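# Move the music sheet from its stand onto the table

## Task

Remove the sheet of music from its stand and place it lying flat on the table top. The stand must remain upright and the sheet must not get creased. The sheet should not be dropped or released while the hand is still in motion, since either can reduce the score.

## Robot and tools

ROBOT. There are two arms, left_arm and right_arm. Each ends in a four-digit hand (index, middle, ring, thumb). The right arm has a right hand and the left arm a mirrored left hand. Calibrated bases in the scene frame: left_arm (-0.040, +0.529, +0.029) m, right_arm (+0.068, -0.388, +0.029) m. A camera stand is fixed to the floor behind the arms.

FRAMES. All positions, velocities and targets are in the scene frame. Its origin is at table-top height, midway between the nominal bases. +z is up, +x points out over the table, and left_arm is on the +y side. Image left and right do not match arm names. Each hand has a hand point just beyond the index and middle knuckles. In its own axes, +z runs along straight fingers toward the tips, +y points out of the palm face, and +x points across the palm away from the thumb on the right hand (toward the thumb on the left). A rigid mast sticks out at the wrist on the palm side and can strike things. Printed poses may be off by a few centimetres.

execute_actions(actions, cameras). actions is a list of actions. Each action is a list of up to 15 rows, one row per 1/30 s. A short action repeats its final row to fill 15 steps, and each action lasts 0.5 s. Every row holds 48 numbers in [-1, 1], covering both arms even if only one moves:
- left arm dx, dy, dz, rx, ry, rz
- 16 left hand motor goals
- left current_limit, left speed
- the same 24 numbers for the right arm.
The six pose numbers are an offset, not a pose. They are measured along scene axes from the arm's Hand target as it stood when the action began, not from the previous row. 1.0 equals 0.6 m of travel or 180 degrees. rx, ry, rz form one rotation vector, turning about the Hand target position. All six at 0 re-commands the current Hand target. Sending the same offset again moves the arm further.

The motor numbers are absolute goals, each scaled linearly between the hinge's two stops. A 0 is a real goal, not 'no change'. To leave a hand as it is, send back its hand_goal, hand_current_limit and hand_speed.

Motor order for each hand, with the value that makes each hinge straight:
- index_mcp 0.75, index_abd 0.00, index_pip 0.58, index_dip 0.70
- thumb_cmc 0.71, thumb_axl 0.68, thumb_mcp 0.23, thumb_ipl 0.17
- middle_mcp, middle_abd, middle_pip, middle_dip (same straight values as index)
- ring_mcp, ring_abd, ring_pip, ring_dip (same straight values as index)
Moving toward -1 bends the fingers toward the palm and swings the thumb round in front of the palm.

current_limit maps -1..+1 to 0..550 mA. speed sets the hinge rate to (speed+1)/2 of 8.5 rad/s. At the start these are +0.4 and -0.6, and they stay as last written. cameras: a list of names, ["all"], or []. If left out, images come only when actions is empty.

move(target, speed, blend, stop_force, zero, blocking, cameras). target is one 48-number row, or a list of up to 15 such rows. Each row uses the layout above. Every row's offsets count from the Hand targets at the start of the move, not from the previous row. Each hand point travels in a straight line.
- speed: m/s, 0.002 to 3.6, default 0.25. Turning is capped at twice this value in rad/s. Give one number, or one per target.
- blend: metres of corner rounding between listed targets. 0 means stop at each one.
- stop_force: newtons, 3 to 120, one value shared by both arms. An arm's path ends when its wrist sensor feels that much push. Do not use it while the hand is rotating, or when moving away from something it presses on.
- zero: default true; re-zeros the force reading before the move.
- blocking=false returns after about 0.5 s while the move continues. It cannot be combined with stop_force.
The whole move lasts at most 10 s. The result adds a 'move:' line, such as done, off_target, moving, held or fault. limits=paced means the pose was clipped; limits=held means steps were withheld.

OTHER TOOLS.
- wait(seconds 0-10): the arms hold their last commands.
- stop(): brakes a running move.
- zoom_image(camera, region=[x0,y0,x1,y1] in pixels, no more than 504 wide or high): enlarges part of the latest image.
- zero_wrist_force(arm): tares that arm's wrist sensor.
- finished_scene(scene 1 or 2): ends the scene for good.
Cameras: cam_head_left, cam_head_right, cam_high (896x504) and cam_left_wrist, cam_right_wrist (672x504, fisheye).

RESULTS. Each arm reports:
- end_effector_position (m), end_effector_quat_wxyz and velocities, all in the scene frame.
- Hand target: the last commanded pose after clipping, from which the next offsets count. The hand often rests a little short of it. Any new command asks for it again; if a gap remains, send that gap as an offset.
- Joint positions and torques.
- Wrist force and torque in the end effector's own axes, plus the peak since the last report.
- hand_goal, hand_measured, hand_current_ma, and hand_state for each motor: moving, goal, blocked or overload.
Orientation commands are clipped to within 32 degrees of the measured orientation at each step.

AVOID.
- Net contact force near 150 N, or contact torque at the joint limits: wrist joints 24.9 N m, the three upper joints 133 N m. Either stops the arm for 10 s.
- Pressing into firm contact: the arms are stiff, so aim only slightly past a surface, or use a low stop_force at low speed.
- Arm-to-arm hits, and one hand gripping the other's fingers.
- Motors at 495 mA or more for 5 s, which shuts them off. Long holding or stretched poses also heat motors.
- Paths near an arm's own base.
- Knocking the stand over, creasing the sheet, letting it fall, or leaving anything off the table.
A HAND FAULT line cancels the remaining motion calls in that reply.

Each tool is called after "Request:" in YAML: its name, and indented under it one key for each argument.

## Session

Request:
execute_actions:
  actions: []

Scene clock: 0.00 s.
left_arm: end_effector_position=(+0.6608, -0.0313, +0.2404) hand_goal=(+0.754, +0.000, +0.576, +0.696, +0.714, +0.678, +0.226, +0.168, +0.754, +0.000, +0.576, +0.696, +0.754, +0.000, +0.576, +0.696) hand_measured=(+0.754, +0.000, +0.576, +0.696, +0.714, +0.678, +0.226, +0.168, +0.754, +0.000, +0.576, +0.696, +0.754, +0.000, +0.576, +0.696) hand_current_ma=(+0, +0, +0, +0, +0, +0, +0, +0, +0, +0, +0, +0, +0, +0, +0, +0) hand_state=(goal, goal, goal, goal, goal, goal, goal, goal, goal, goal, goal, goal, goal, goal, goal, goal) hand_current_limit=0.40 hand_speed=-0.60 end_effector_quat_wxyz=(+0.082, +0.983, +0.167, +0.004) | right_arm: end_effector_position=(+0.6854, -0.9195, +0.2195) hand_goal=(+0.754, +0.000, +0.576, +0.696, +0.714, +0.678, +0.226, +0.168, +0.754, +0.000, +0.576, +0.696, +0.754, +0.000, +0.576, +0.696) hand_measured=(+0.754, +0.000, +0.576, +0.696, +0.714, +0.678, +0.226, +0.168, +0.754, +0.000, +0.576, +0.696, +0.754, +0.000, +0.576, +0.696) hand_current_ma=(+0, +0, +0, +0, +0, +0, +0, +0, +0, +0, +0, +0, +0, +0, +0, +0) hand_state=(goal, goal, goal, goal, goal, goal, goal, goal, goal, goal, goal, goal, goal, goal, goal, goal) hand_current_limit=0.40 hand_speed=-0.60 end_effector_quat_wxyz=(+0.494, +0.777, +0.328, -0.214)
Joint positions: left_arm=[2.712 -2.317 -0.979 -1.314 1.441 0.786] | right_arm=[-0.638 -0.716 1.598 -3.38 -2.362 -0.319]
Joint velocities: within noise
Joint torques (N m): no reading
Wrist force (N): no reading
Wrist torque (N m): no reading
Wrist force, peak (N): no reading
Hand target: left_arm +0.6608, -0.0313, +0.2404; +0.082, +0.983, +0.167, +0.004 | right_arm +0.6854, -0.9195, +0.2195; +0.494, +0.777, +0.328, -0.214

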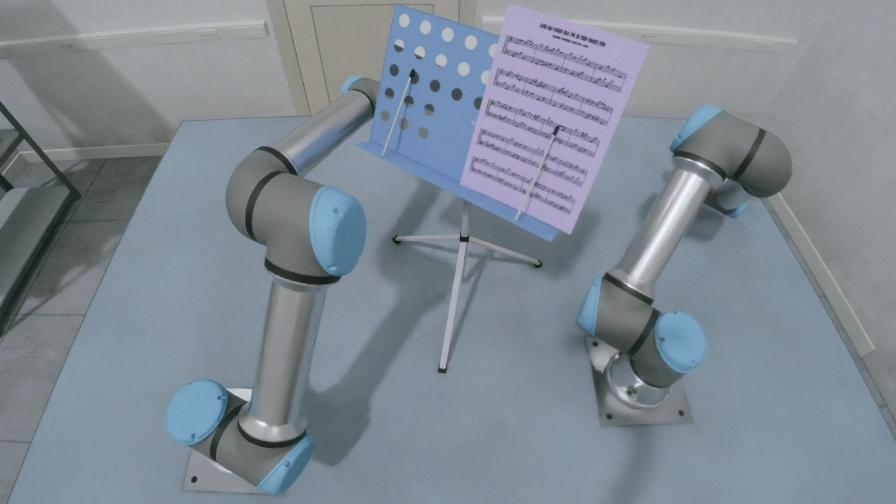

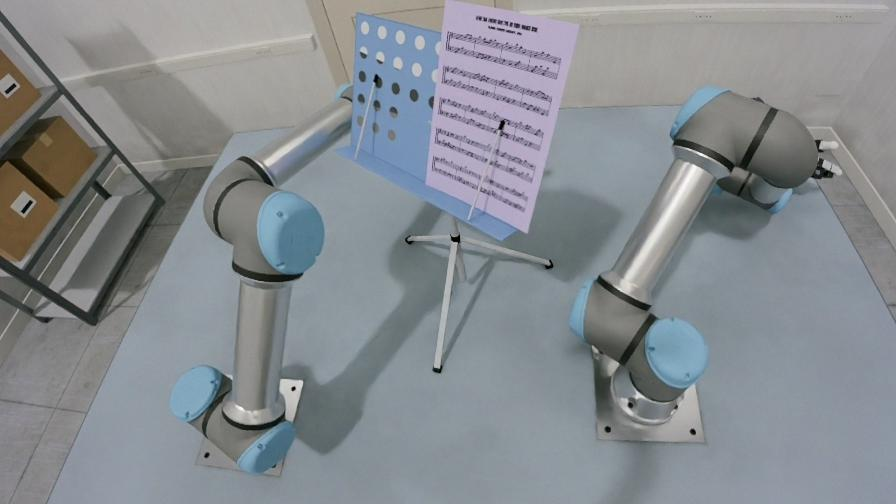

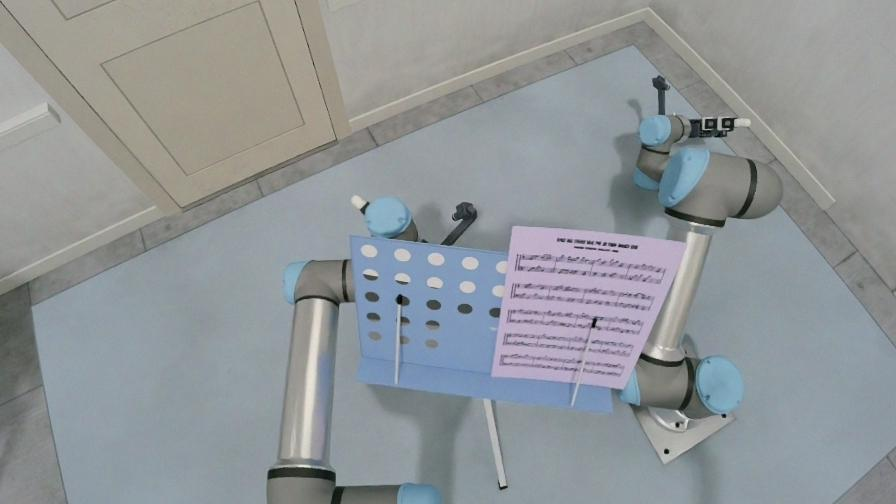

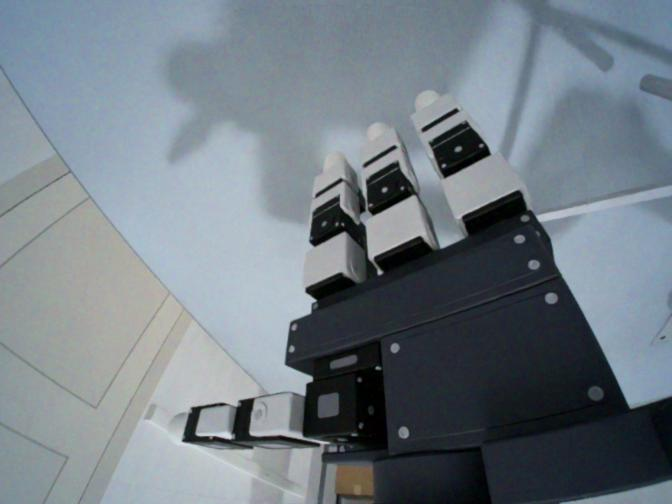

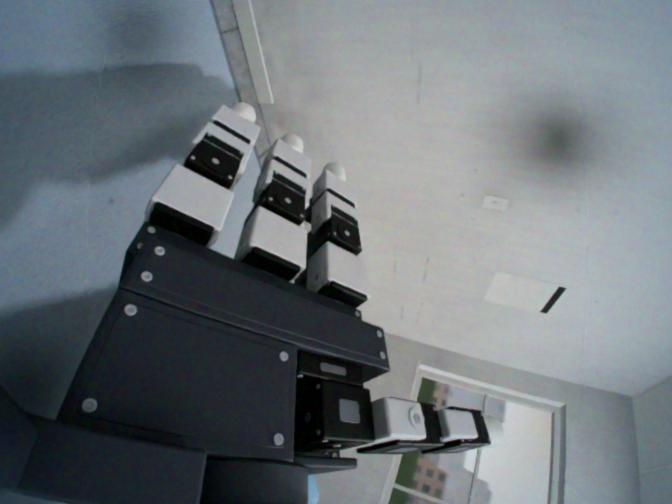

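Request:
move:
  target: [0.233,0.8,0.167,0,0,0,0.754,0.0,0.576,0.696,0.714,0.678,0.226,0.168,0.754,0.0,0.576,0.696,0.754,0.0,0.576,0.696,0.4,-0.6,-0.225,0.5,0.55,-0.1622,0.334,0.2548,-0.452,0,0.547,0.667,-0.857,0.677,0.337,0.168,-0.452,0,0.547,0.667,-0.452,0,0.547,0.667,0.4,-0.6]
  speed: 0.4
  cameras: ["cam_high"]

Scene clock: 116.63 s.
left_arm: end_effector_position=(+0.8006, +0.4487, +0.3405) hand_goal=(+0.754, +0.000, +0.576, +0.696, +0.714, +0.678, +0.226, +0.168, +0.754, +0.000, +0.576, +0.696, +0.754, +0.000, +0.576, +0.696) hand_measured=(+0.754, +0.000, +0.576, +0.696, +0.714, +0.678, +0.224, +0.168, +0.754, +0.000, +0.576, +0.696, +0.754, +0.000, +0.576, +0.696) hand_current_ma=(-3, +0, +3, +0, +1, -3, -11, -1, -3, +0, +3, +0, -3, +0, +3, +0) hand_state=(goal, goal, goal, goal, goal, goal, goal, goal, goal, goal, goal, goal, goal, goal, goal, goal) hand_current_limit=0.40 hand_speed=-0.60 end_effector_quat_wxyz=(+0.082, +0.983, +0.167, +0.004) | right_arm: end_effector_position=(+0.5504, -0.6195, +0.5494) hand_goal=(-0.452, +0.000, +0.548, +0.668, -0.856, +0.678, +0.338, +0.168, -0.452, +0.000, +0.548, +0.668, -0.452, +0.000, +0.548, +0.668) hand_measured=(-0.450, -0.002, +0.552, +0.670, -0.862, +0.678, +0.334, +0.168, -0.450, -0.002, +0.552, +0.670, -0.450, -0.002, +0.552, +0.670) hand_current_ma=(+8, -3, +9, +9, -20, -2, -13, -1, +9, -3, +9, +9, +9, -4, +9, +8) hand_state=(goal, goal, goal, goal, goal, goal, goal, goal, goal, goal, goal, goal, goal, goal, goal, goal) hand_current_limit=0.40 hand_speed=-0.60 end_effector_quat_wxyz=(+0.478, +0.251, +0.723, -0.432)
Joint positions: left_arm=[3.36 -2.3 -0.727 -1.683 1.406 1.441] | right_arm=[-0.66 -1.858 2.107 -3.207 -1.935 -1.905]
Joint torques (N m): left_arm=[10.91 40.51 30.54 1.1 1.79 1.5] | right_arm=[-13.35 -19.34 -33.71 0.23 2.41 -1.28]
Wrist force (N): left_arm=[0.0 -0.1 0.2] | right_arm=[-0.5 -1.3 0.5]
Wrist torque (N m): left_arm=[0.01 0.00 -0.13] | right_arm=[-0.15 -0.06 -0.02]
Wrist force, peak (N): left_arm=[0.9 -1.4 -0.2] | right_arm=[-1.0 -1.9 -0.7]
Hand target: left_arm +0.8006, +0.4487, +0.3406; +0.082, +0.983, +0.167, +0.004 | right_arm +0.5504, -0.6195, +0.5495; +0.477, +0.251, +0.723, -0.432
Off the commanded pose: left_arm 0.000 m, 0 deg | right_arm 0.000 m, 0 deg.
move: done
Images, in order (width x height): cam_high 896x504.

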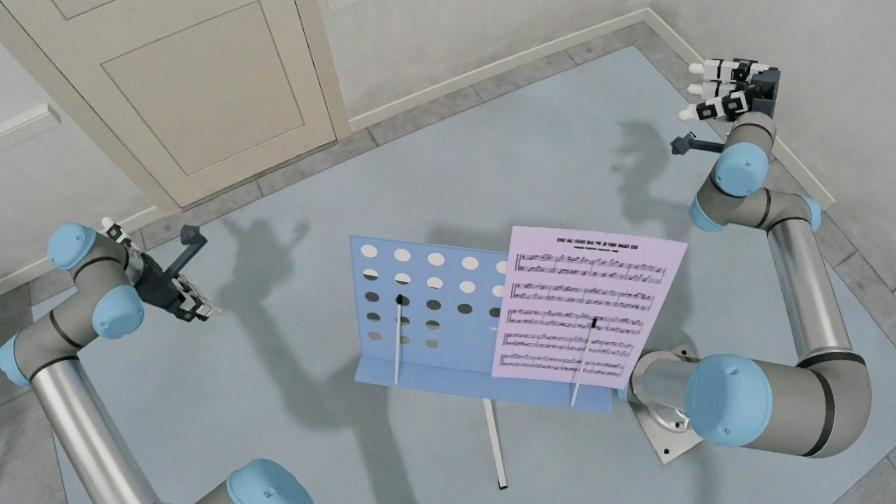

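Request:
move:
  target:
    - [0,0,0,0,0,0,0.754,0.0,0.576,0.696,0.714,0.678,0.226,0.168,0.754,0.0,0.576,0.696,0.754,0.0,0.576,0.696,0.4,-0.6,-0.15,0.367,0.417,-0.1638,0.3358,0.2553,-0.452,0,0.547,0.667,-0.857,0.677,0.337,0.168,-0.452,0,0.547,0.667,-0.452,0,0.547,0.667,0.4,-0.6]
    - [0,0,0,0,0,0,0.754,0.0,0.576,0.696,0.714,0.678,0.226,0.168,0.754,0.0,0.576,0.696,0.754,0.0,0.576,0.696,0.4,-0.6,-0.182,0.7625,0.4325,-0.1638,0.3358,0.2553,-0.452,0,0.547,0.667,-0.857,0.677,0.337,0.168,-0.452,0,0.547,0.667,-0.452,0,0.547,0.667,0.4,-0.6]
  speed: [0.35,0.25]
  blend: 0.04
  cameras: ["all"]

Request:
zoom_image:
  camera: "cam_high"
  region: [460, 100, 760, 300]

Request:
zoom_image:
  camera: "cam_head_left"
  region: [440, 0, 700, 150]

Scene clock: 143.53 s.
left_arm: end_effector_position=(+0.8006, +0.4487, +0.3406) hand_goal=(+0.754, +0.000, +0.576, +0.696, +0.714, +0.678, +0.226, +0.168, +0.754, +0.000, +0.576, +0.696, +0.754, +0.000, +0.576, +0.696) hand_measured=(+0.754, +0.000, +0.576, +0.696, +0.714, +0.678, +0.224, +0.168, +0.754, +0.000, +0.576, +0.696, +0.754, +0.000, +0.576, +0.696) hand_current_ma=(-3, +0, +3, +0, +1, -3, -11, -1, -3, +0, +3, +0, -3, +0, +3, +0) hand_state=(goal, goal, goal, goal, goal, goal, goal, goal, goal, goal, goal, goal, goal, goal, goal, goal) hand_current_limit=0.40 hand_speed=-0.60 end_effector_quat_wxyz=(+0.082, +0.983, +0.167, +0.004) | right_arm: end_effector_position=(+0.4412, -0.1620, +0.8089) hand_goal=(-0.452, +0.000, +0.548, +0.668, -0.856, +0.678, +0.338, +0.168, -0.452, +0.000, +0.548, +0.668, -0.452, +0.000, +0.548, +0.668) hand_measured=(-0.450, -0.002, +0.552, +0.670, -0.856, +0.678, +0.334, +0.168, -0.450, -0.002, +0.552, +0.670, -0.450, -0.002, +0.552, +0.670) hand_current_ma=(+8, -3, +9, +9, +1, -2, -13, -1, +9, -3, +9, +9, +9, -4, +9, +8) hand_state=(goal, goal, goal, goal, goal, goal, goal, goal, goal, goal, goal, goal, goal, goal, goal, goal) hand_current_limit=0.40 hand_speed=-0.60 end_effector_quat_wxyz=(+0.230, -0.398, +0.769, -0.444)
Joint positions: left_arm=[3.36 -2.3 -0.727 -1.683 1.406 1.441] | right_arm=[0.586 -1.441 0.454 -1.187 -2.489 -2.284]
Joint torques (N m): left_arm=[8.94 41.13 30.4 1.17 1.78 1.57] | right_arm=[11.93 -9.88 -26.88 -0.22 -2.98 2.15]
Wrist force (N): left_arm=[0.1 -0.4 -0.1] | right_arm=[0.1 -1.5 -1.3]
Wrist torque (N m): left_arm=[0.00 -0.02 -0.11] | right_arm=[0.06 -0.06 0.01]
Wrist force, peak (N): left_arm=[-0.1 -0.2 0.6] | right_arm=[0.9 -2.6 -0.6]
Hand target: left_arm +0.8006, +0.4487, +0.3406; +0.082, +0.983, +0.167, +0.004 | right_arm +0.4412, -0.1620, +0.8090; +0.230, -0.398, +0.769, -0.444
Off the commanded pose: left_arm 0.000 m, 0 deg | right_arm 0.000 m, 0 deg.
move: done

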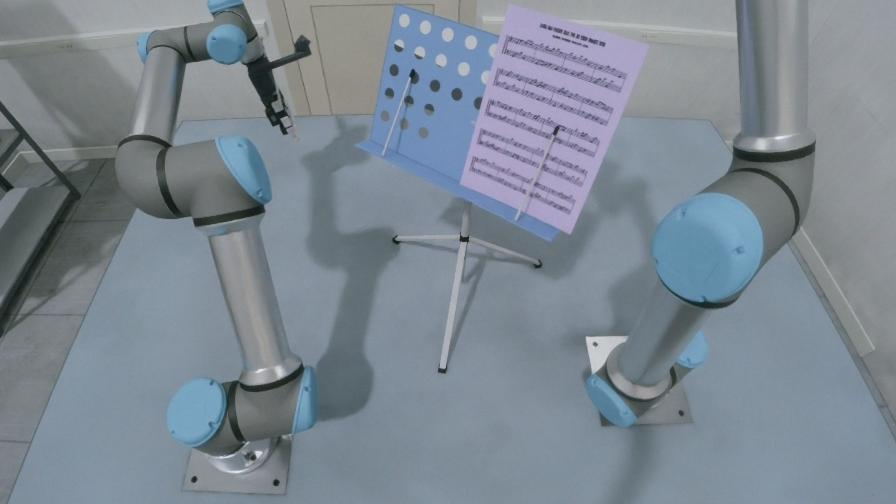

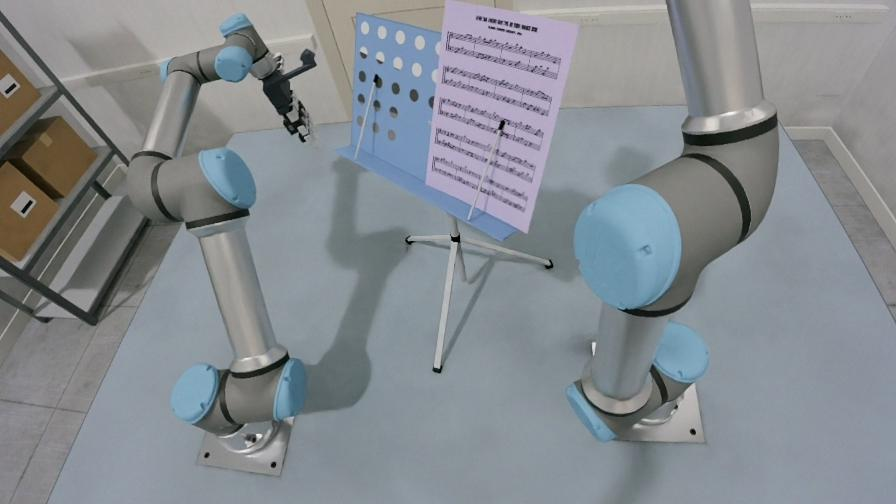

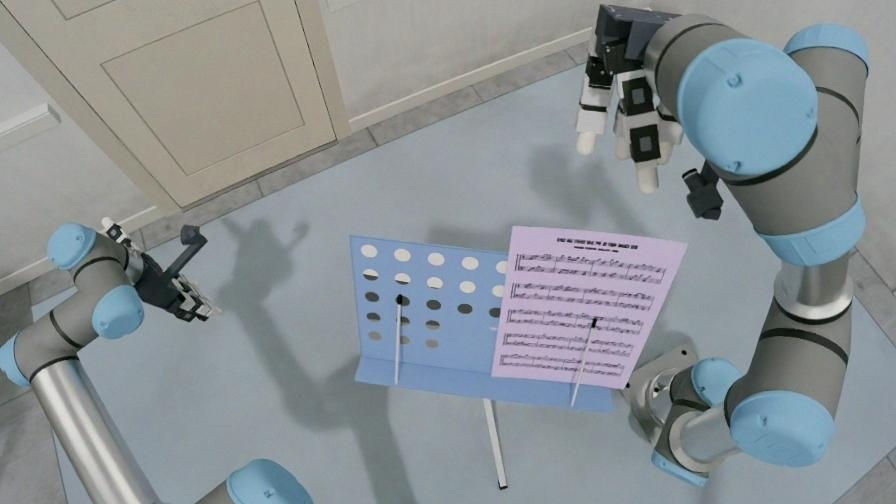

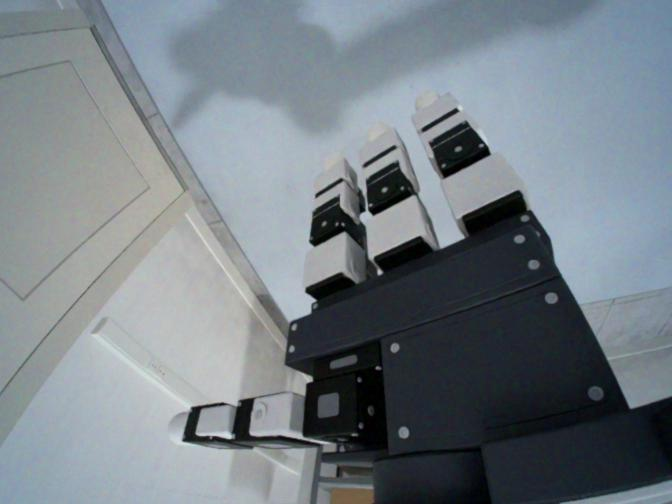

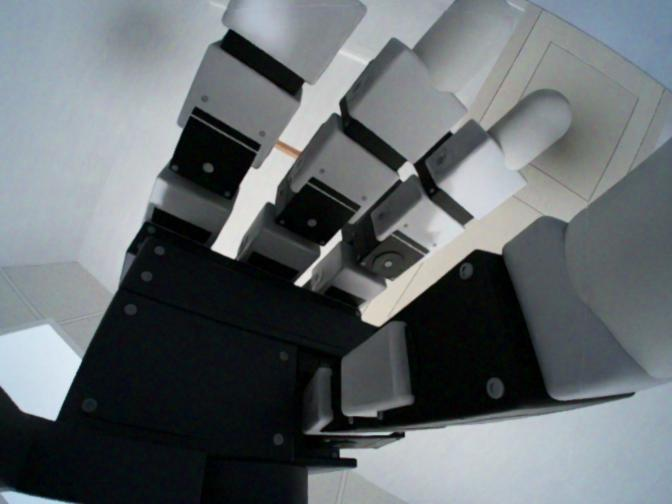

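Scaled by 1.680 from the camera's 896x504 image, which has a finer 1280x720 frame.

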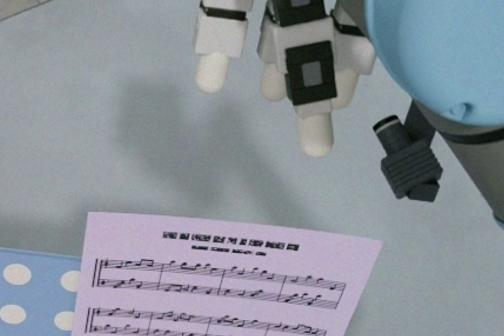

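Scaled by 1.938 from the camera's 896x504 image, which has a finer 1280x720 frame.

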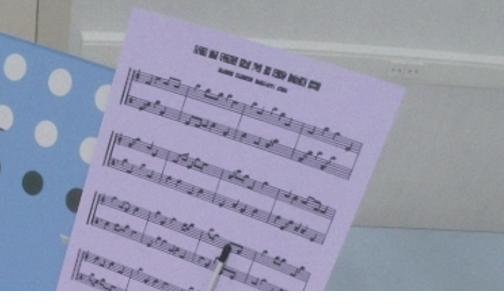

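Request:
move:
  target: [0,0,0,0,0,0,0.754,0.0,0.576,0.696,0.714,0.678,0.226,0.168,0.754,0.0,0.576,0.696,0.754,0.0,0.576,0.696,0.4,-0.6,-0.0795,0.085,-0.173,0,0,0,-0.452,0,0.547,0.667,-0.857,0.677,0.337,0.168,-0.452,0,0.547,0.667,-0.452,0,0.547,0.667,0.4,-0.6]
  speed: 0.08
  stop_force: 5
  cameras: ["cam_high","cam_right_wrist","cam_head_left"]

Request:
zoom_image:
  camera: "cam_high"
  region: [460, 100, 760, 340]

Request:
zoom_image:
  camera: "cam_head_left"
  region: [440, 0, 700, 150]

Scene clock: 174.67 s.
left_arm: end_effector_position=(+0.8006, +0.4487, +0.3406) hand_goal=(+0.754, +0.000, +0.576, +0.696, +0.714, +0.678, +0.226, +0.168, +0.754, +0.000, +0.576, +0.696, +0.754, +0.000, +0.576, +0.696) hand_measured=(+0.754, +0.000, +0.576, +0.696, +0.714, +0.678, +0.224, +0.168, +0.754, +0.000, +0.576, +0.696, +0.754, +0.000, +0.576, +0.696) hand_current_ma=(-3, +0, +3, +0, +1, -3, -11, -1, -3, +0, +3, +0, -3, +0, +3, +0) hand_state=(goal, goal, goal, goal, goal, goal, goal, goal, goal, goal, goal, goal, goal, goal, goal, goal) hand_current_limit=0.40 hand_speed=-0.60 end_effector_quat_wxyz=(+0.082, +0.983, +0.167, +0.004) | right_arm: end_effector_position=(+0.3935, -0.1110, +0.7052) hand_goal=(-0.452, +0.000, +0.548, +0.668, -0.856, +0.678, +0.338, +0.168, -0.452, +0.000, +0.548, +0.668, -0.452, +0.000, +0.548, +0.668) hand_measured=(-0.450, -0.002, +0.552, +0.670, -0.856, +0.678, +0.334, +0.168, -0.450, -0.002, +0.552, +0.670, -0.450, -0.002, +0.552, +0.670) hand_current_ma=(+8, -3, +9, +9, +1, -2, -13, -1, +9, -3, +9, +9, +9, -4, +9, +8) hand_state=(goal, goal, goal, goal, goal, goal, goal, goal, goal, goal, goal, goal, goal, goal, goal, goal) hand_current_limit=0.40 hand_speed=-0.60 end_effector_quat_wxyz=(+0.230, -0.398, +0.769, -0.444)
Joint positions: left_arm=[3.36 -2.3 -0.727 -1.683 1.406 1.441] | right_arm=[0.778 -1.642 0.974 -1.261 -2.579 -1.985]
Joint torques (N m): left_arm=[7.39 41.48 30.69 1.03 1.75 1.41] | right_arm=[12.03 -24.92 -12.5 -0.34 -3.2 2.17]
Wrist force (N): left_arm=[0.0 -0.1 -0.1] | right_arm=[0.3 -2.2 -1.1]
Wrist torque (N m): left_arm=[0.04 0.00 -0.13] | right_arm=[-0.04 -0.11 0.03]
Wrist force, peak (N): left_arm=[-0.2 -0.5 0.3] | right_arm=[0.3 -2.5 -1.2]
Hand target: left_arm +0.8006, +0.4487, +0.3406; +0.082, +0.983, +0.167, +0.004 | right_arm +0.3935, -0.1110, +0.7052; +0.230, -0.398, +0.769, -0.444
Off the commanded pose: left_arm 0.000 m, 0 deg | right_arm 0.000 m, 0 deg.
move: done
Images, in order (width x height): cam_head_left 896x504, cam_high 896x504, cam_right_wrist 672x504.

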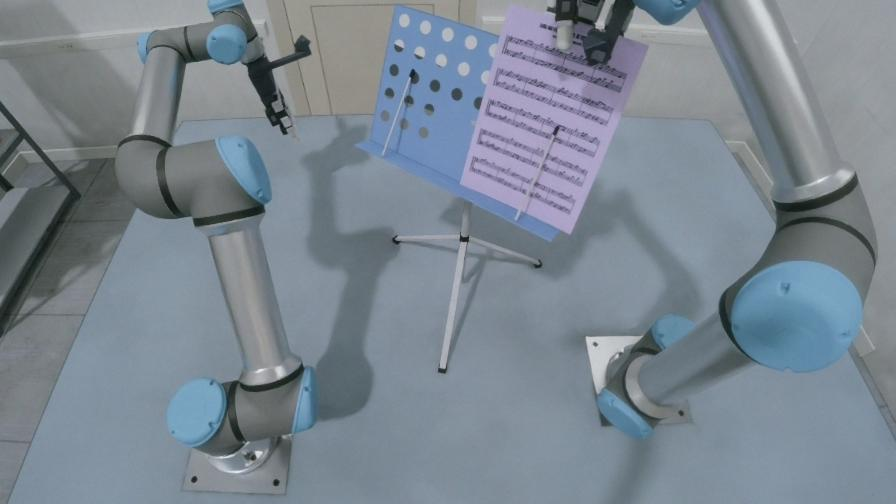

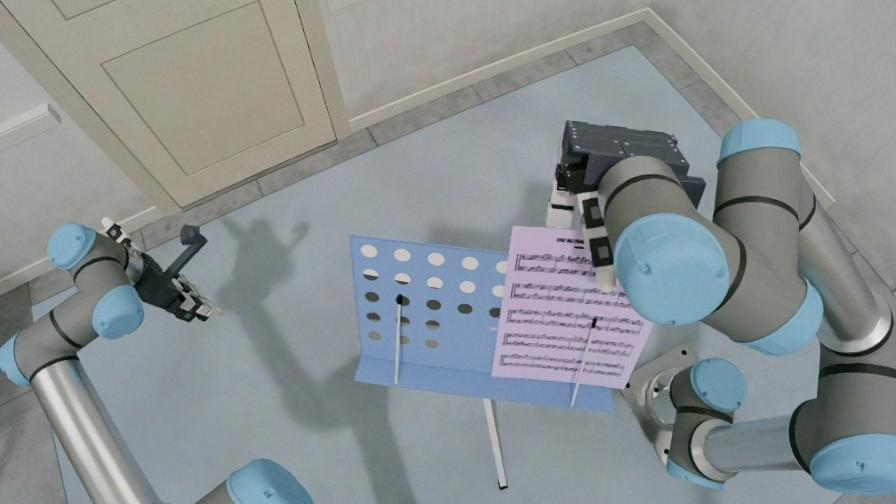

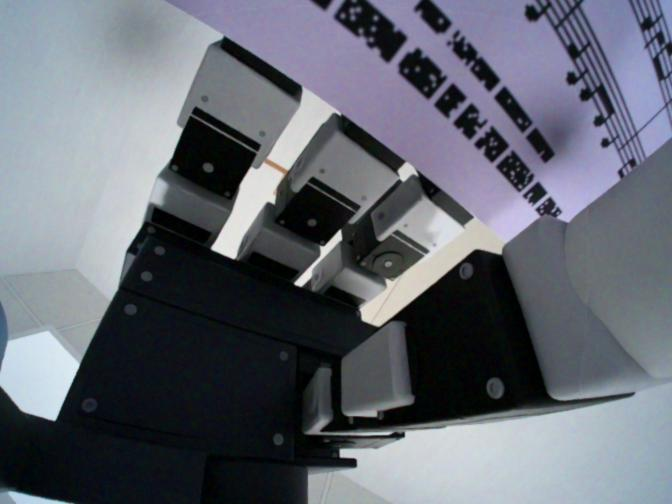

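Scaled by 1.680 from the camera's 896x504 image, which has a finer 1280x720 frame.

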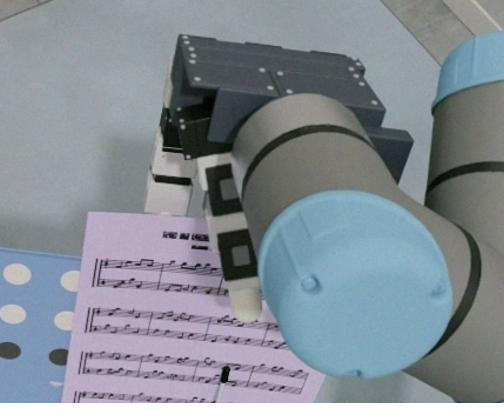

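Scaled by 1.938 from the camera's 896x504 image, which has a finer 1280x720 frame.

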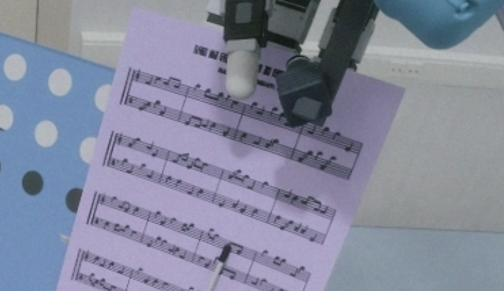

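Request:
move:
  target: [0,0,0,0,0,0,0.754,0.0,0.576,0.696,0.714,0.678,0.226,0.168,0.754,0.0,0.576,0.696,0.754,0.0,0.576,0.696,0.4,-0.6,-0.028,0.0198,0.0005,0,0,0,-0.452,0,0.547,0.667,-0.857,0.677,0.0,0.168,-0.452,0,0.547,0.667,-0.452,0,0.547,0.667,0.4,-0.6]
  speed: 0.07
  cameras: ["cam_high","cam_right_wrist","cam_head_left"]

Request:
zoom_image:
  camera: "cam_high"
  region: [460, 100, 760, 340]

Request:
zoom_image:
  camera: "cam_head_left"
  region: [440, 0, 700, 150]

Scene clock: 190.37 s.
left_arm: end_effector_position=(+0.8006, +0.4487, +0.3406) hand_goal=(+0.754, +0.000, +0.576, +0.696, +0.714, +0.678, +0.226, +0.168, +0.754, +0.000, +0.576, +0.696, +0.754, +0.000, +0.576, +0.696) hand_measured=(+0.754, +0.000, +0.576, +0.696, +0.714, +0.678, +0.224, +0.168, +0.754, +0.000, +0.576, +0.696, +0.754, +0.000, +0.576, +0.696) hand_current_ma=(-3, +0, +3, +0, +1, -3, -11, -1, -3, +0, +3, +0, -3, +0, +3, +0) hand_state=(goal, goal, goal, goal, goal, goal, goal, goal, goal, goal, goal, goal, goal, goal, goal, goal) hand_current_limit=0.40 hand_speed=-0.60 end_effector_quat_wxyz=(+0.082, +0.983, +0.167, +0.004) | right_arm: end_effector_position=(+0.3767, -0.0991, +0.7055) hand_goal=(-0.452, +0.000, +0.548, +0.668, -0.856, +0.678, +0.000, +0.168, -0.452, +0.000, +0.548, +0.668, -0.452, +0.000, +0.548, +0.668) hand_measured=(-0.450, -0.002, +0.552, +0.670, -0.856, +0.678, +0.002, +0.168, -0.450, -0.002, +0.552, +0.670, -0.450, -0.002, +0.552, +0.670) hand_current_ma=(+8, -3, +9, +9, +1, -2, +4, -1, +9, -3, +9, +9, +9, -4, +9, +8) hand_state=(goal, goal, goal, goal, goal, goal, goal, goal, goal, goal, goal, goal, goal, goal, goal, goal) hand_current_limit=0.40 hand_speed=-0.60 end_effector_quat_wxyz=(+0.230, -0.398, +0.769, -0.444)
Joint positions: left_arm=[3.36 -2.3 -0.727 -1.683 1.406 1.441] | right_arm=[0.833 -1.626 0.933 -1.152 -2.596 -1.888]
Joint torques (N m): left_arm=[6.9 41.29 30.76 1.28 1.79 1.45] | right_arm=[11.97 -6.34 -30.47 -0.17 -3.21 2.55]
Wrist force (N): left_arm=[0.0 0.0 0.2] | right_arm=[0.4 -1.8 -1.0]
Wrist torque (N m): left_arm=[0.03 0.01 -0.14] | right_arm=[-0.01 -0.13 0.05]
Wrist force, peak (N): left_arm=[0.2 -0.3 0.4] | right_arm=[0.1 -2.2 -1.4]
Hand target: left_arm +0.8006, +0.4487, +0.3406; +0.082, +0.983, +0.167, +0.004 | right_arm +0.3767, -0.0991, +0.7055; +0.230, -0.398, +0.769, -0.444
Off the commanded pose: left_arm 0.000 m, 0 deg | right_arm 0.000 m, 0 deg.
move: done
Images, in order (width x height): cam_head_left 896x504, cam_high 896x504, cam_right_wrist 672x504.

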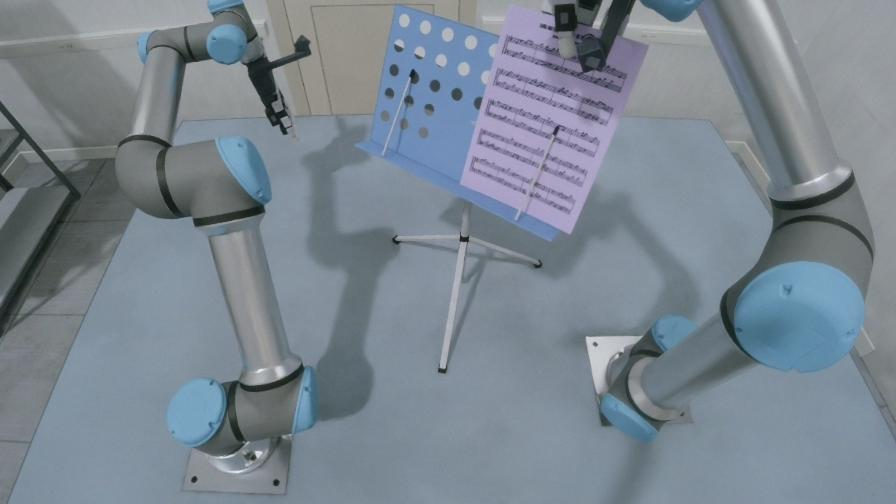

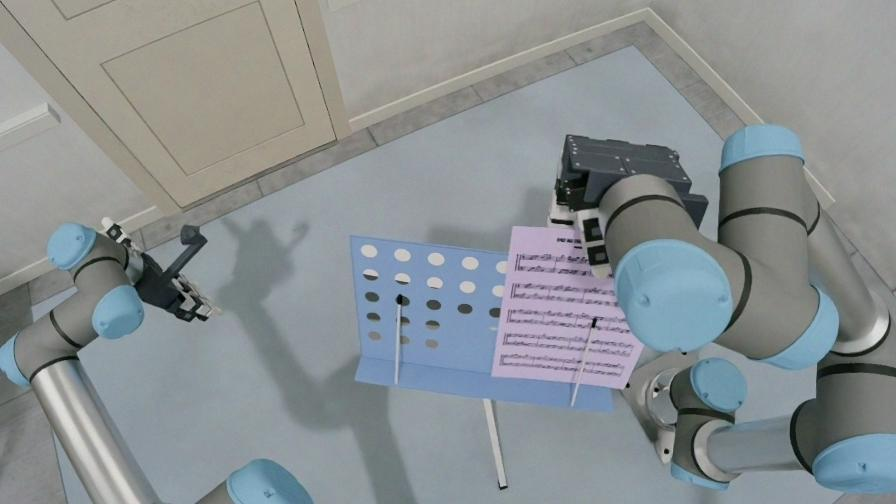

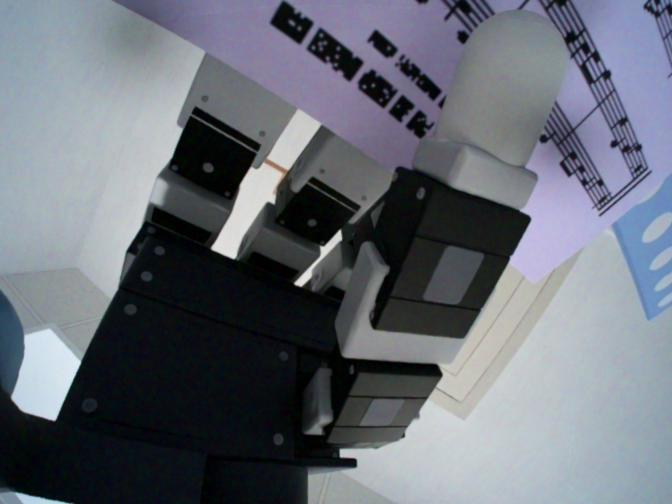

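Scaled by 1.680 from the camera's 896x504 image, which has a finer 1280x720 frame.

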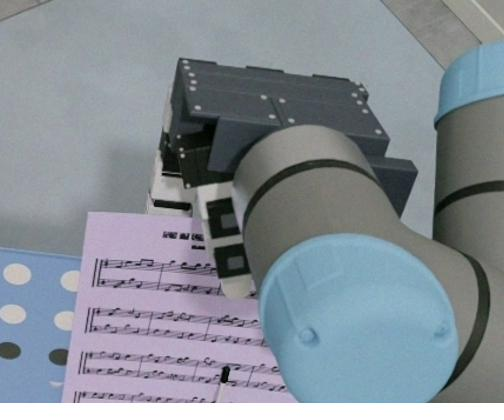

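Scaled by 1.938 from the camera's 896x504 image, which has a finer 1280x720 frame.

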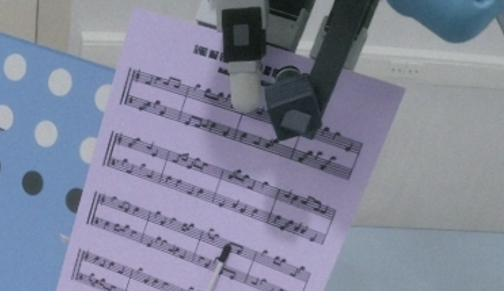

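Request:
move:
  target: [0,0,0,0,0,0,0.754,0.0,0.576,0.696,0.714,0.678,0.226,0.168,0.754,0.0,0.576,0.696,0.754,0.0,0.576,0.696,0.4,-0.6,-0.0106,0.0075,0.0075,0,0,0,-0.452,0,0.547,0.667,-0.857,0.677,0.0,0.168,-0.452,0,0.547,0.667,-0.452,0,0.547,0.667,0.4,-0.6]
  speed: 0.05

Request:
move:
  target: [0,0,0,0,0,0,0.754,0.0,0.576,0.696,0.714,0.678,0.226,0.168,0.754,0.0,0.576,0.696,0.754,0.0,0.576,0.696,0.4,-0.6,0,0,0,0,0,0,-0.452,0,0.547,0.667,-0.857,0.677,-0.34,0.168,-0.452,0,0.547,0.667,-0.452,0,0.547,0.667,0.1,-0.8]
  speed: 0.05
  cameras: ["cam_high","cam_right_wrist","cam_head_left"]

Request:
zoom_image:
  camera: "cam_head_left"
  region: [440, 0, 700, 250]

Scene clock: 205.50 s.
left_arm: end_effector_position=(+0.8006, +0.4487, +0.3406) hand_goal=(+0.754, +0.000, +0.576, +0.696, +0.714, +0.678, +0.226, +0.168, +0.754, +0.000, +0.576, +0.696, +0.754, +0.000, +0.576, +0.696) hand_measured=(+0.754, +0.000, +0.576, +0.696, +0.714, +0.678, +0.224, +0.168, +0.754, +0.000, +0.576, +0.696, +0.754, +0.000, +0.576, +0.696) hand_current_ma=(-3, +0, +3, +0, +1, -3, -11, -1, -3, +0, +3, +0, -3, +0, +3, +0) hand_state=(goal, goal, goal, goal, goal, goal, goal, goal, goal, goal, goal, goal, goal, goal, goal, goal) hand_current_limit=0.40 hand_speed=-0.60 end_effector_quat_wxyz=(+0.082, +0.983, +0.167, +0.004) | right_arm: end_effector_position=(+0.3704, -0.0946, +0.7099) hand_goal=(-0.452, +0.000, +0.548, +0.668, -0.856, +0.678, +0.000, +0.168, -0.452, +0.000, +0.548, +0.668, -0.452, +0.000, +0.548, +0.668) hand_measured=(-0.432, +0.004, +0.558, +0.672, -0.856, +0.678, +0.002, +0.168, -0.432, +0.004, +0.558, +0.670, -0.434, +0.002, +0.556, +0.670) hand_current_ma=(+81, +8, +36, +9, +1, -2, +4, -1, +77, +8, +32, +9, +71, +7, +30, +8) hand_state=(blocked, goal, goal, goal, goal, goal, goal, goal, goal, goal, goal, goal, goal, goal, goal, goal) hand_current_limit=0.40 hand_speed=-0.60 end_effector_quat_wxyz=(+0.230, -0.398, +0.769, -0.444)
Joint positions: left_arm=[3.36 -2.3 -0.727 -1.683 1.406 1.441] | right_arm=[0.853 -1.609 0.892 -1.095 -2.601 -1.849]
Joint torques (N m): left_arm=[5.88 42.15 30.98 1.04 1.71 1.44] | right_arm=[13.1 -7.24 -30.18 0.15 -2.69 2.13]
Wrist force (N): left_arm=[0.3 0.0 0.0] | right_arm=[-0.8 -4.0 1.6]
Wrist torque (N m): left_arm=[0.03 -0.04 -0.11] | right_arm=[0.03 -0.15 0.03]
Wrist force, peak (N): left_arm=[0.1 0.0 0.6] | right_arm=[-0.9 -4.7 1.3]
Hand target: left_arm +0.8006, +0.4487, +0.3406; +0.082, +0.983, +0.167, +0.004 | right_arm +0.3704, -0.0946, +0.7100; +0.230, -0.398, +0.769, -0.444
Off the commanded pose: left_arm 0.000 m, 0 deg | right_arm 0.000 m, 0 deg.
move: done

Scene clock: 206.20 s.
left_arm: end_effector_position=(+0.8006, +0.4487, +0.3406) hand_goal=(+0.754, +0.000, +0.576, +0.696, +0.714, +0.678, +0.226, +0.168, +0.754, +0.000, +0.576, +0.696, +0.754, +0.000, +0.576, +0.696) hand_measured=(+0.754, +0.000, +0.576, +0.696, +0.714, +0.678, +0.224, +0.168, +0.754, +0.000, +0.576, +0.696, +0.754, +0.000, +0.576, +0.696) hand_current_ma=(-3, +0, +3, +0, +1, -3, -11, -1, -3, +0, +3, +0, -3, +0, +3, +0) hand_state=(goal, goal, goal, goal, goal, goal, goal, goal, goal, goal, goal, goal, goal, goal, goal, goal) hand_current_limit=0.40 hand_speed=-0.60 end_effector_quat_wxyz=(+0.082, +0.983, +0.167, +0.004) | right_arm: end_effector_position=(+0.3704, -0.0946, +0.7100) hand_goal=(-0.452, +0.000, +0.548, +0.668, -0.856, +0.678, -0.340, +0.168, -0.452, +0.000, +0.548, +0.668, -0.452, +0.000, +0.548, +0.668) hand_measured=(-0.430, +0.002, +0.560, +0.672, -0.856, +0.678, -0.196, +0.182, -0.428, +0.002, +0.558, +0.670, -0.432, +0.002, +0.558, +0.670) hand_current_ma=(+89, +5, +40, +10, +1, -2, +302, +65, +97, +8, +35, +9, +80, +4, +33, +8) hand_state=(blocked, goal, goal, goal, goal, goal, blocked, goal, blocked, goal, goal, goal, blocked, goal, goal, goal) hand_current_limit=0.10 hand_speed=-0.80 end_effector_quat_wxyz=(+0.230, -0.398, +0.769, -0.444)
Joint positions: left_arm=[3.36 -2.3 -0.727 -1.683 1.406 1.441] | right_arm=[0.853 -1.609 0.891 -1.095 -2.601 -1.849]
Joint torques (N m): left_arm=[5.53 41.22 29.44 1.17 1.84 1.62] | right_arm=[12.3 -6.8 -29.68 -0.74 -2.7 2.07]
Wrist force (N): left_arm=[0.3 0.1 -0.1] | right_arm=[0.8 -4.1 0.1]
Wrist torque (N m): left_arm=[0.04 -0.03 -0.11] | right_arm=[0.02 -0.18 0.00]
Wrist force, peak (N): left_arm=[0.5 -0.3 0.2] | right_arm=[-0.5 -4.9 1.3]
Hand target: left_arm +0.8006, +0.4487, +0.3406; +0.082, +0.983, +0.167, +0.004 | right_arm +0.3704, -0.0946, +0.7100; +0.230, -0.398, +0.769, -0.444
Off the commanded pose: left_arm 0.000 m, 0 deg | right_arm 0.000 m, 0 deg.
move: done
Images, in order (width x height): cam_head_left 896x504, cam_high 896x504, cam_right_wrist 672x504.

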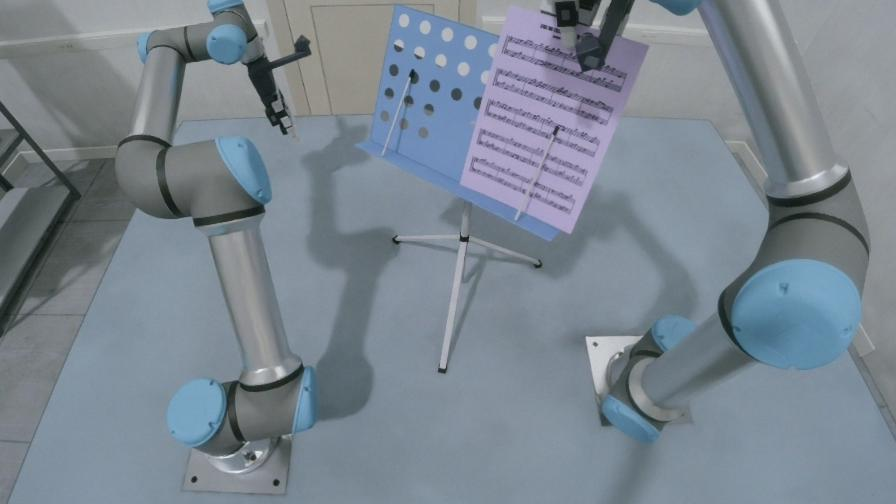

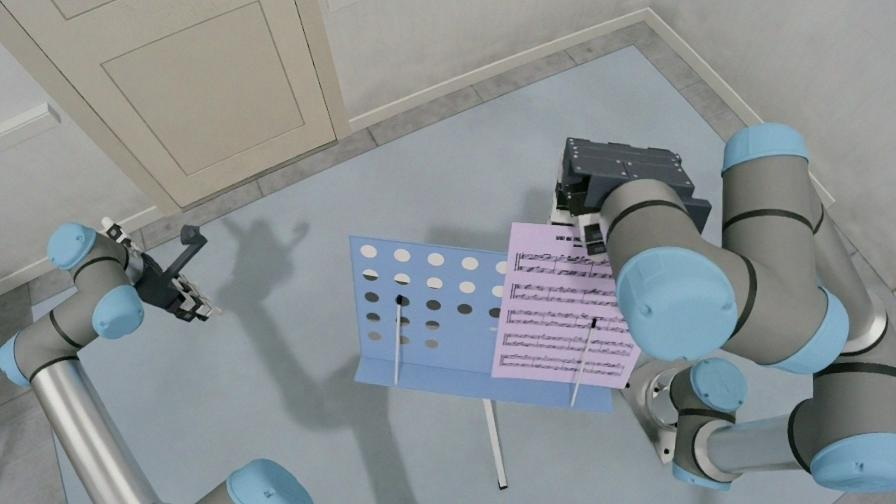

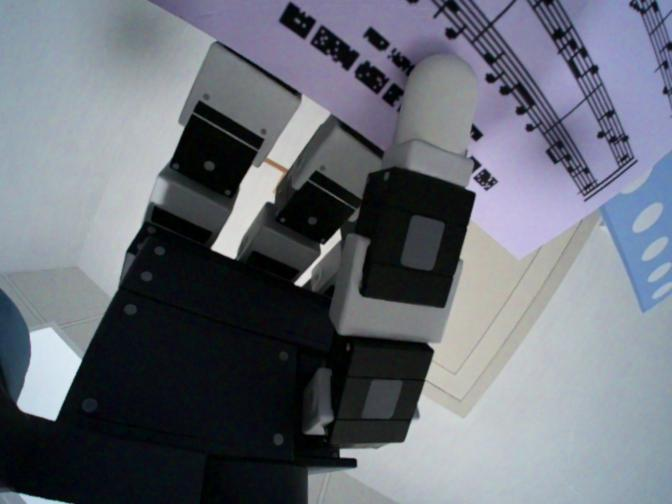

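Scaled by 1.938 from the camera's 896x504 image, which has a finer 1280x720 frame.

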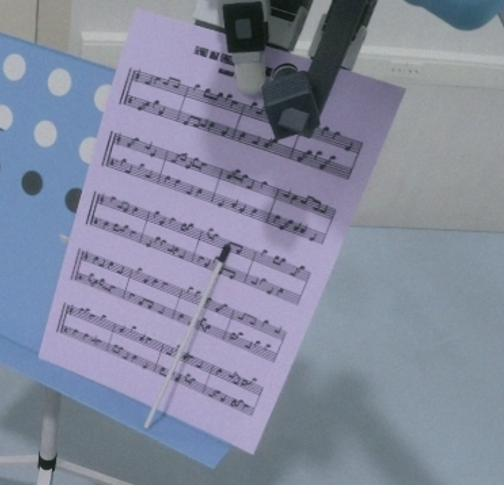

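Request:
move:
  target:
    - [0,0,0,0,0,0,0.754,0.0,0.576,0.696,0.714,0.678,0.226,0.168,0.754,0.0,0.576,0.696,0.754,0.0,0.576,0.696,0.4,-0.6,0.0149,-0.0106,0.0183,0,0,0,-0.452,0,0.547,0.667,-0.857,0.677,-0.34,0.168,-0.452,0,0.547,0.667,-0.452,0,0.547,0.667,0.1,-0.8]
    - [0,0,0,0,0,0,0.754,0.0,0.576,0.696,0.714,0.678,0.226,0.168,0.754,0.0,0.576,0.696,0.754,0.0,0.576,0.696,0.4,-0.6,0.0748,-0.053,0.1588,0,0,0,-0.452,0,0.547,0.667,-0.857,0.677,-0.34,0.168,-0.452,0,0.547,0.667,-0.452,0,0.547,0.667,0.1,-0.8]
  speed: 0.05
  blend: 0.003
  cameras: ["all"]

Request:
zoom_image:
  camera: "cam_head_left"
  region: [440, 0, 700, 250]

Scene clock: 225.90 s.
left_arm: end_effector_position=(+0.8006, +0.4487, +0.3406) hand_goal=(+0.754, +0.000, +0.576, +0.696, +0.714, +0.678, +0.226, +0.168, +0.754, +0.000, +0.576, +0.696, +0.754, +0.000, +0.576, +0.696) hand_measured=(+0.754, +0.000, +0.576, +0.696, +0.714, +0.678, +0.224, +0.168, +0.754, +0.000, +0.576, +0.696, +0.754, +0.000, +0.576, +0.696) hand_current_ma=(-3, +0, +3, +0, +1, -3, -11, -1, -3, +0, +3, +0, -3, +0, +3, +0) hand_state=(goal, goal, goal, goal, goal, goal, goal, goal, goal, goal, goal, goal, goal, goal, goal, goal) hand_current_limit=0.40 hand_speed=-0.60 end_effector_quat_wxyz=(+0.082, +0.983, +0.167, +0.004) | right_arm: end_effector_position=(+0.4152, -0.1264, +0.8052) hand_goal=(-0.452, +0.000, +0.548, +0.668, -0.856, +0.678, -0.340, +0.168, -0.452, +0.000, +0.548, +0.668, -0.452, +0.000, +0.548, +0.668) hand_measured=(-0.440, +0.000, +0.554, +0.672, -0.856, +0.678, -0.202, +0.182, -0.426, +0.002, +0.560, +0.670, -0.440, +0.000, +0.554, +0.672) hand_current_ma=(+42, +1, +19, +10, +2, -2, +303, +66, +108, +8, +41, +9, +48, +1, +21, +9) hand_state=(goal, goal, goal, goal, goal, goal, blocked, goal, blocked, goal, goal, goal, goal, goal, goal, goal) hand_current_limit=0.10 hand_speed=-0.80 end_effector_quat_wxyz=(+0.230, -0.398, +0.769, -0.444)
Joint positions: left_arm=[3.36 -2.3 -0.727 -1.683 1.406 1.441] | right_arm=[0.709 -1.367 0.31 -0.971 -2.551 -2.103]
Joint torques (N m): left_arm=[3.21 42.3 30.28 1.11 1.55 1.41] | right_arm=[-12.91 -11.32 -23.9 -0.37 1.4 2.21]
Wrist force (N): left_arm=[0.1 -0.1 -0.1] | right_arm=[0.0 -1.5 -1.5]
Wrist torque (N m): left_arm=[0.04 -0.02 -0.12] | right_arm=[0.05 -0.04 0.02]
Wrist force, peak (N): left_arm=[0.2 0.0 0.5] | right_arm=[0.6 -4.4 0.2]
Hand target: left_arm +0.8006, +0.4487, +0.3406; +0.082, +0.983, +0.167, +0.004 | right_arm +0.4152, -0.1264, +0.8052; +0.230, -0.398, +0.769, -0.444
Off the commanded pose: left_arm 0.000 m, 0 deg | right_arm 0.000 m, 0 deg.
move: done

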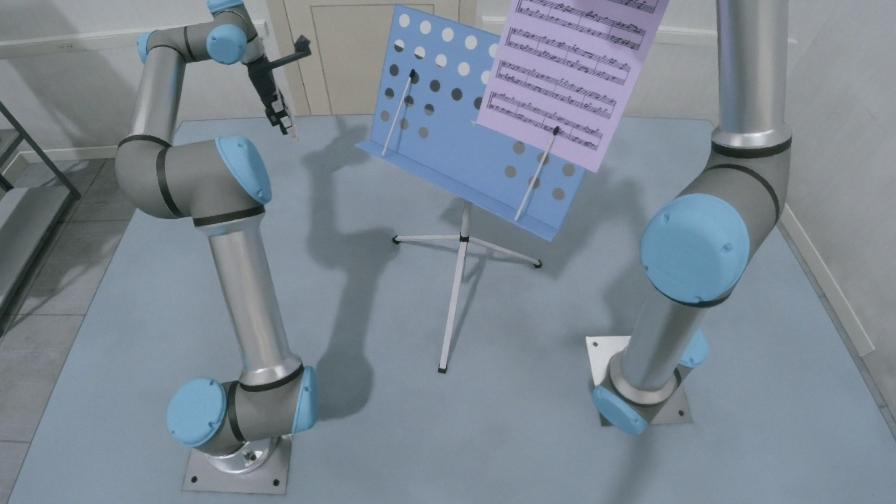

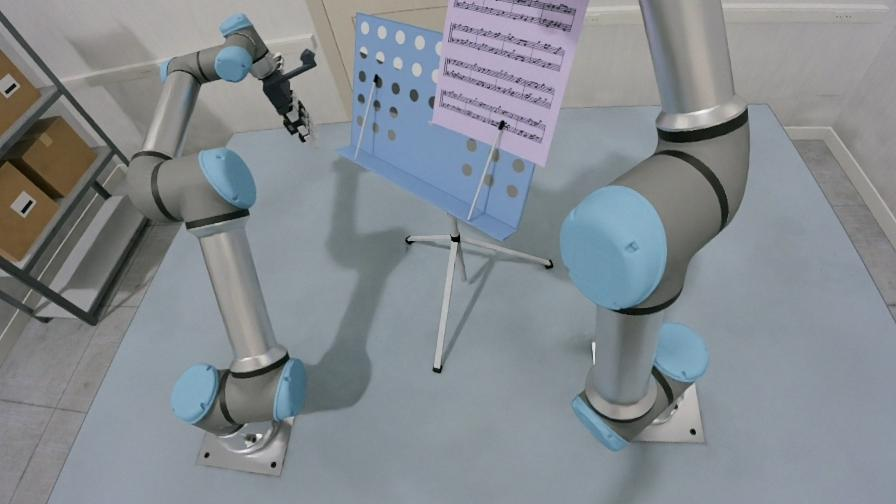

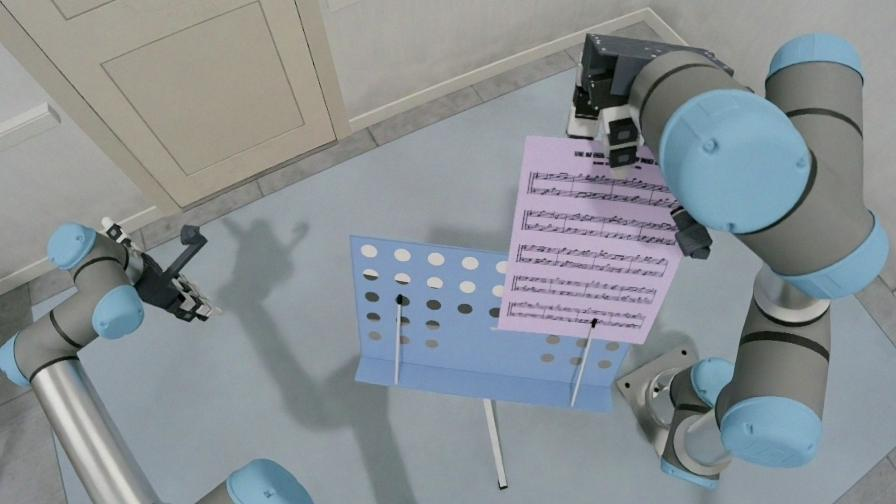

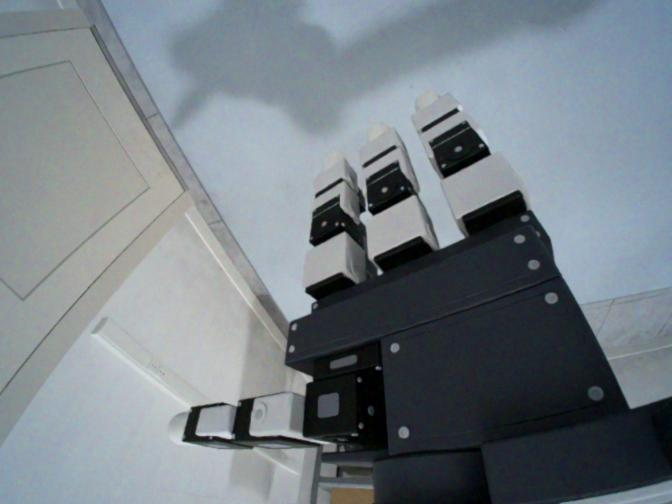

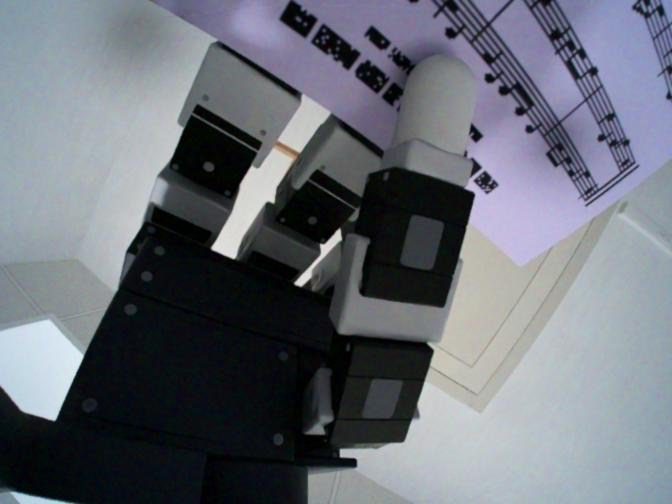

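Scaled by 1.938 from the camera's 896x504 image, which has a finer 1280x720 frame.

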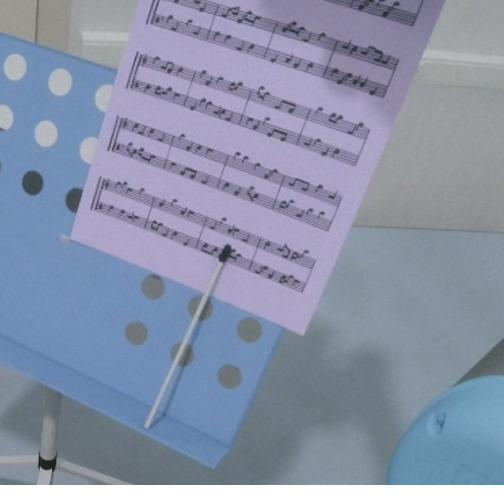

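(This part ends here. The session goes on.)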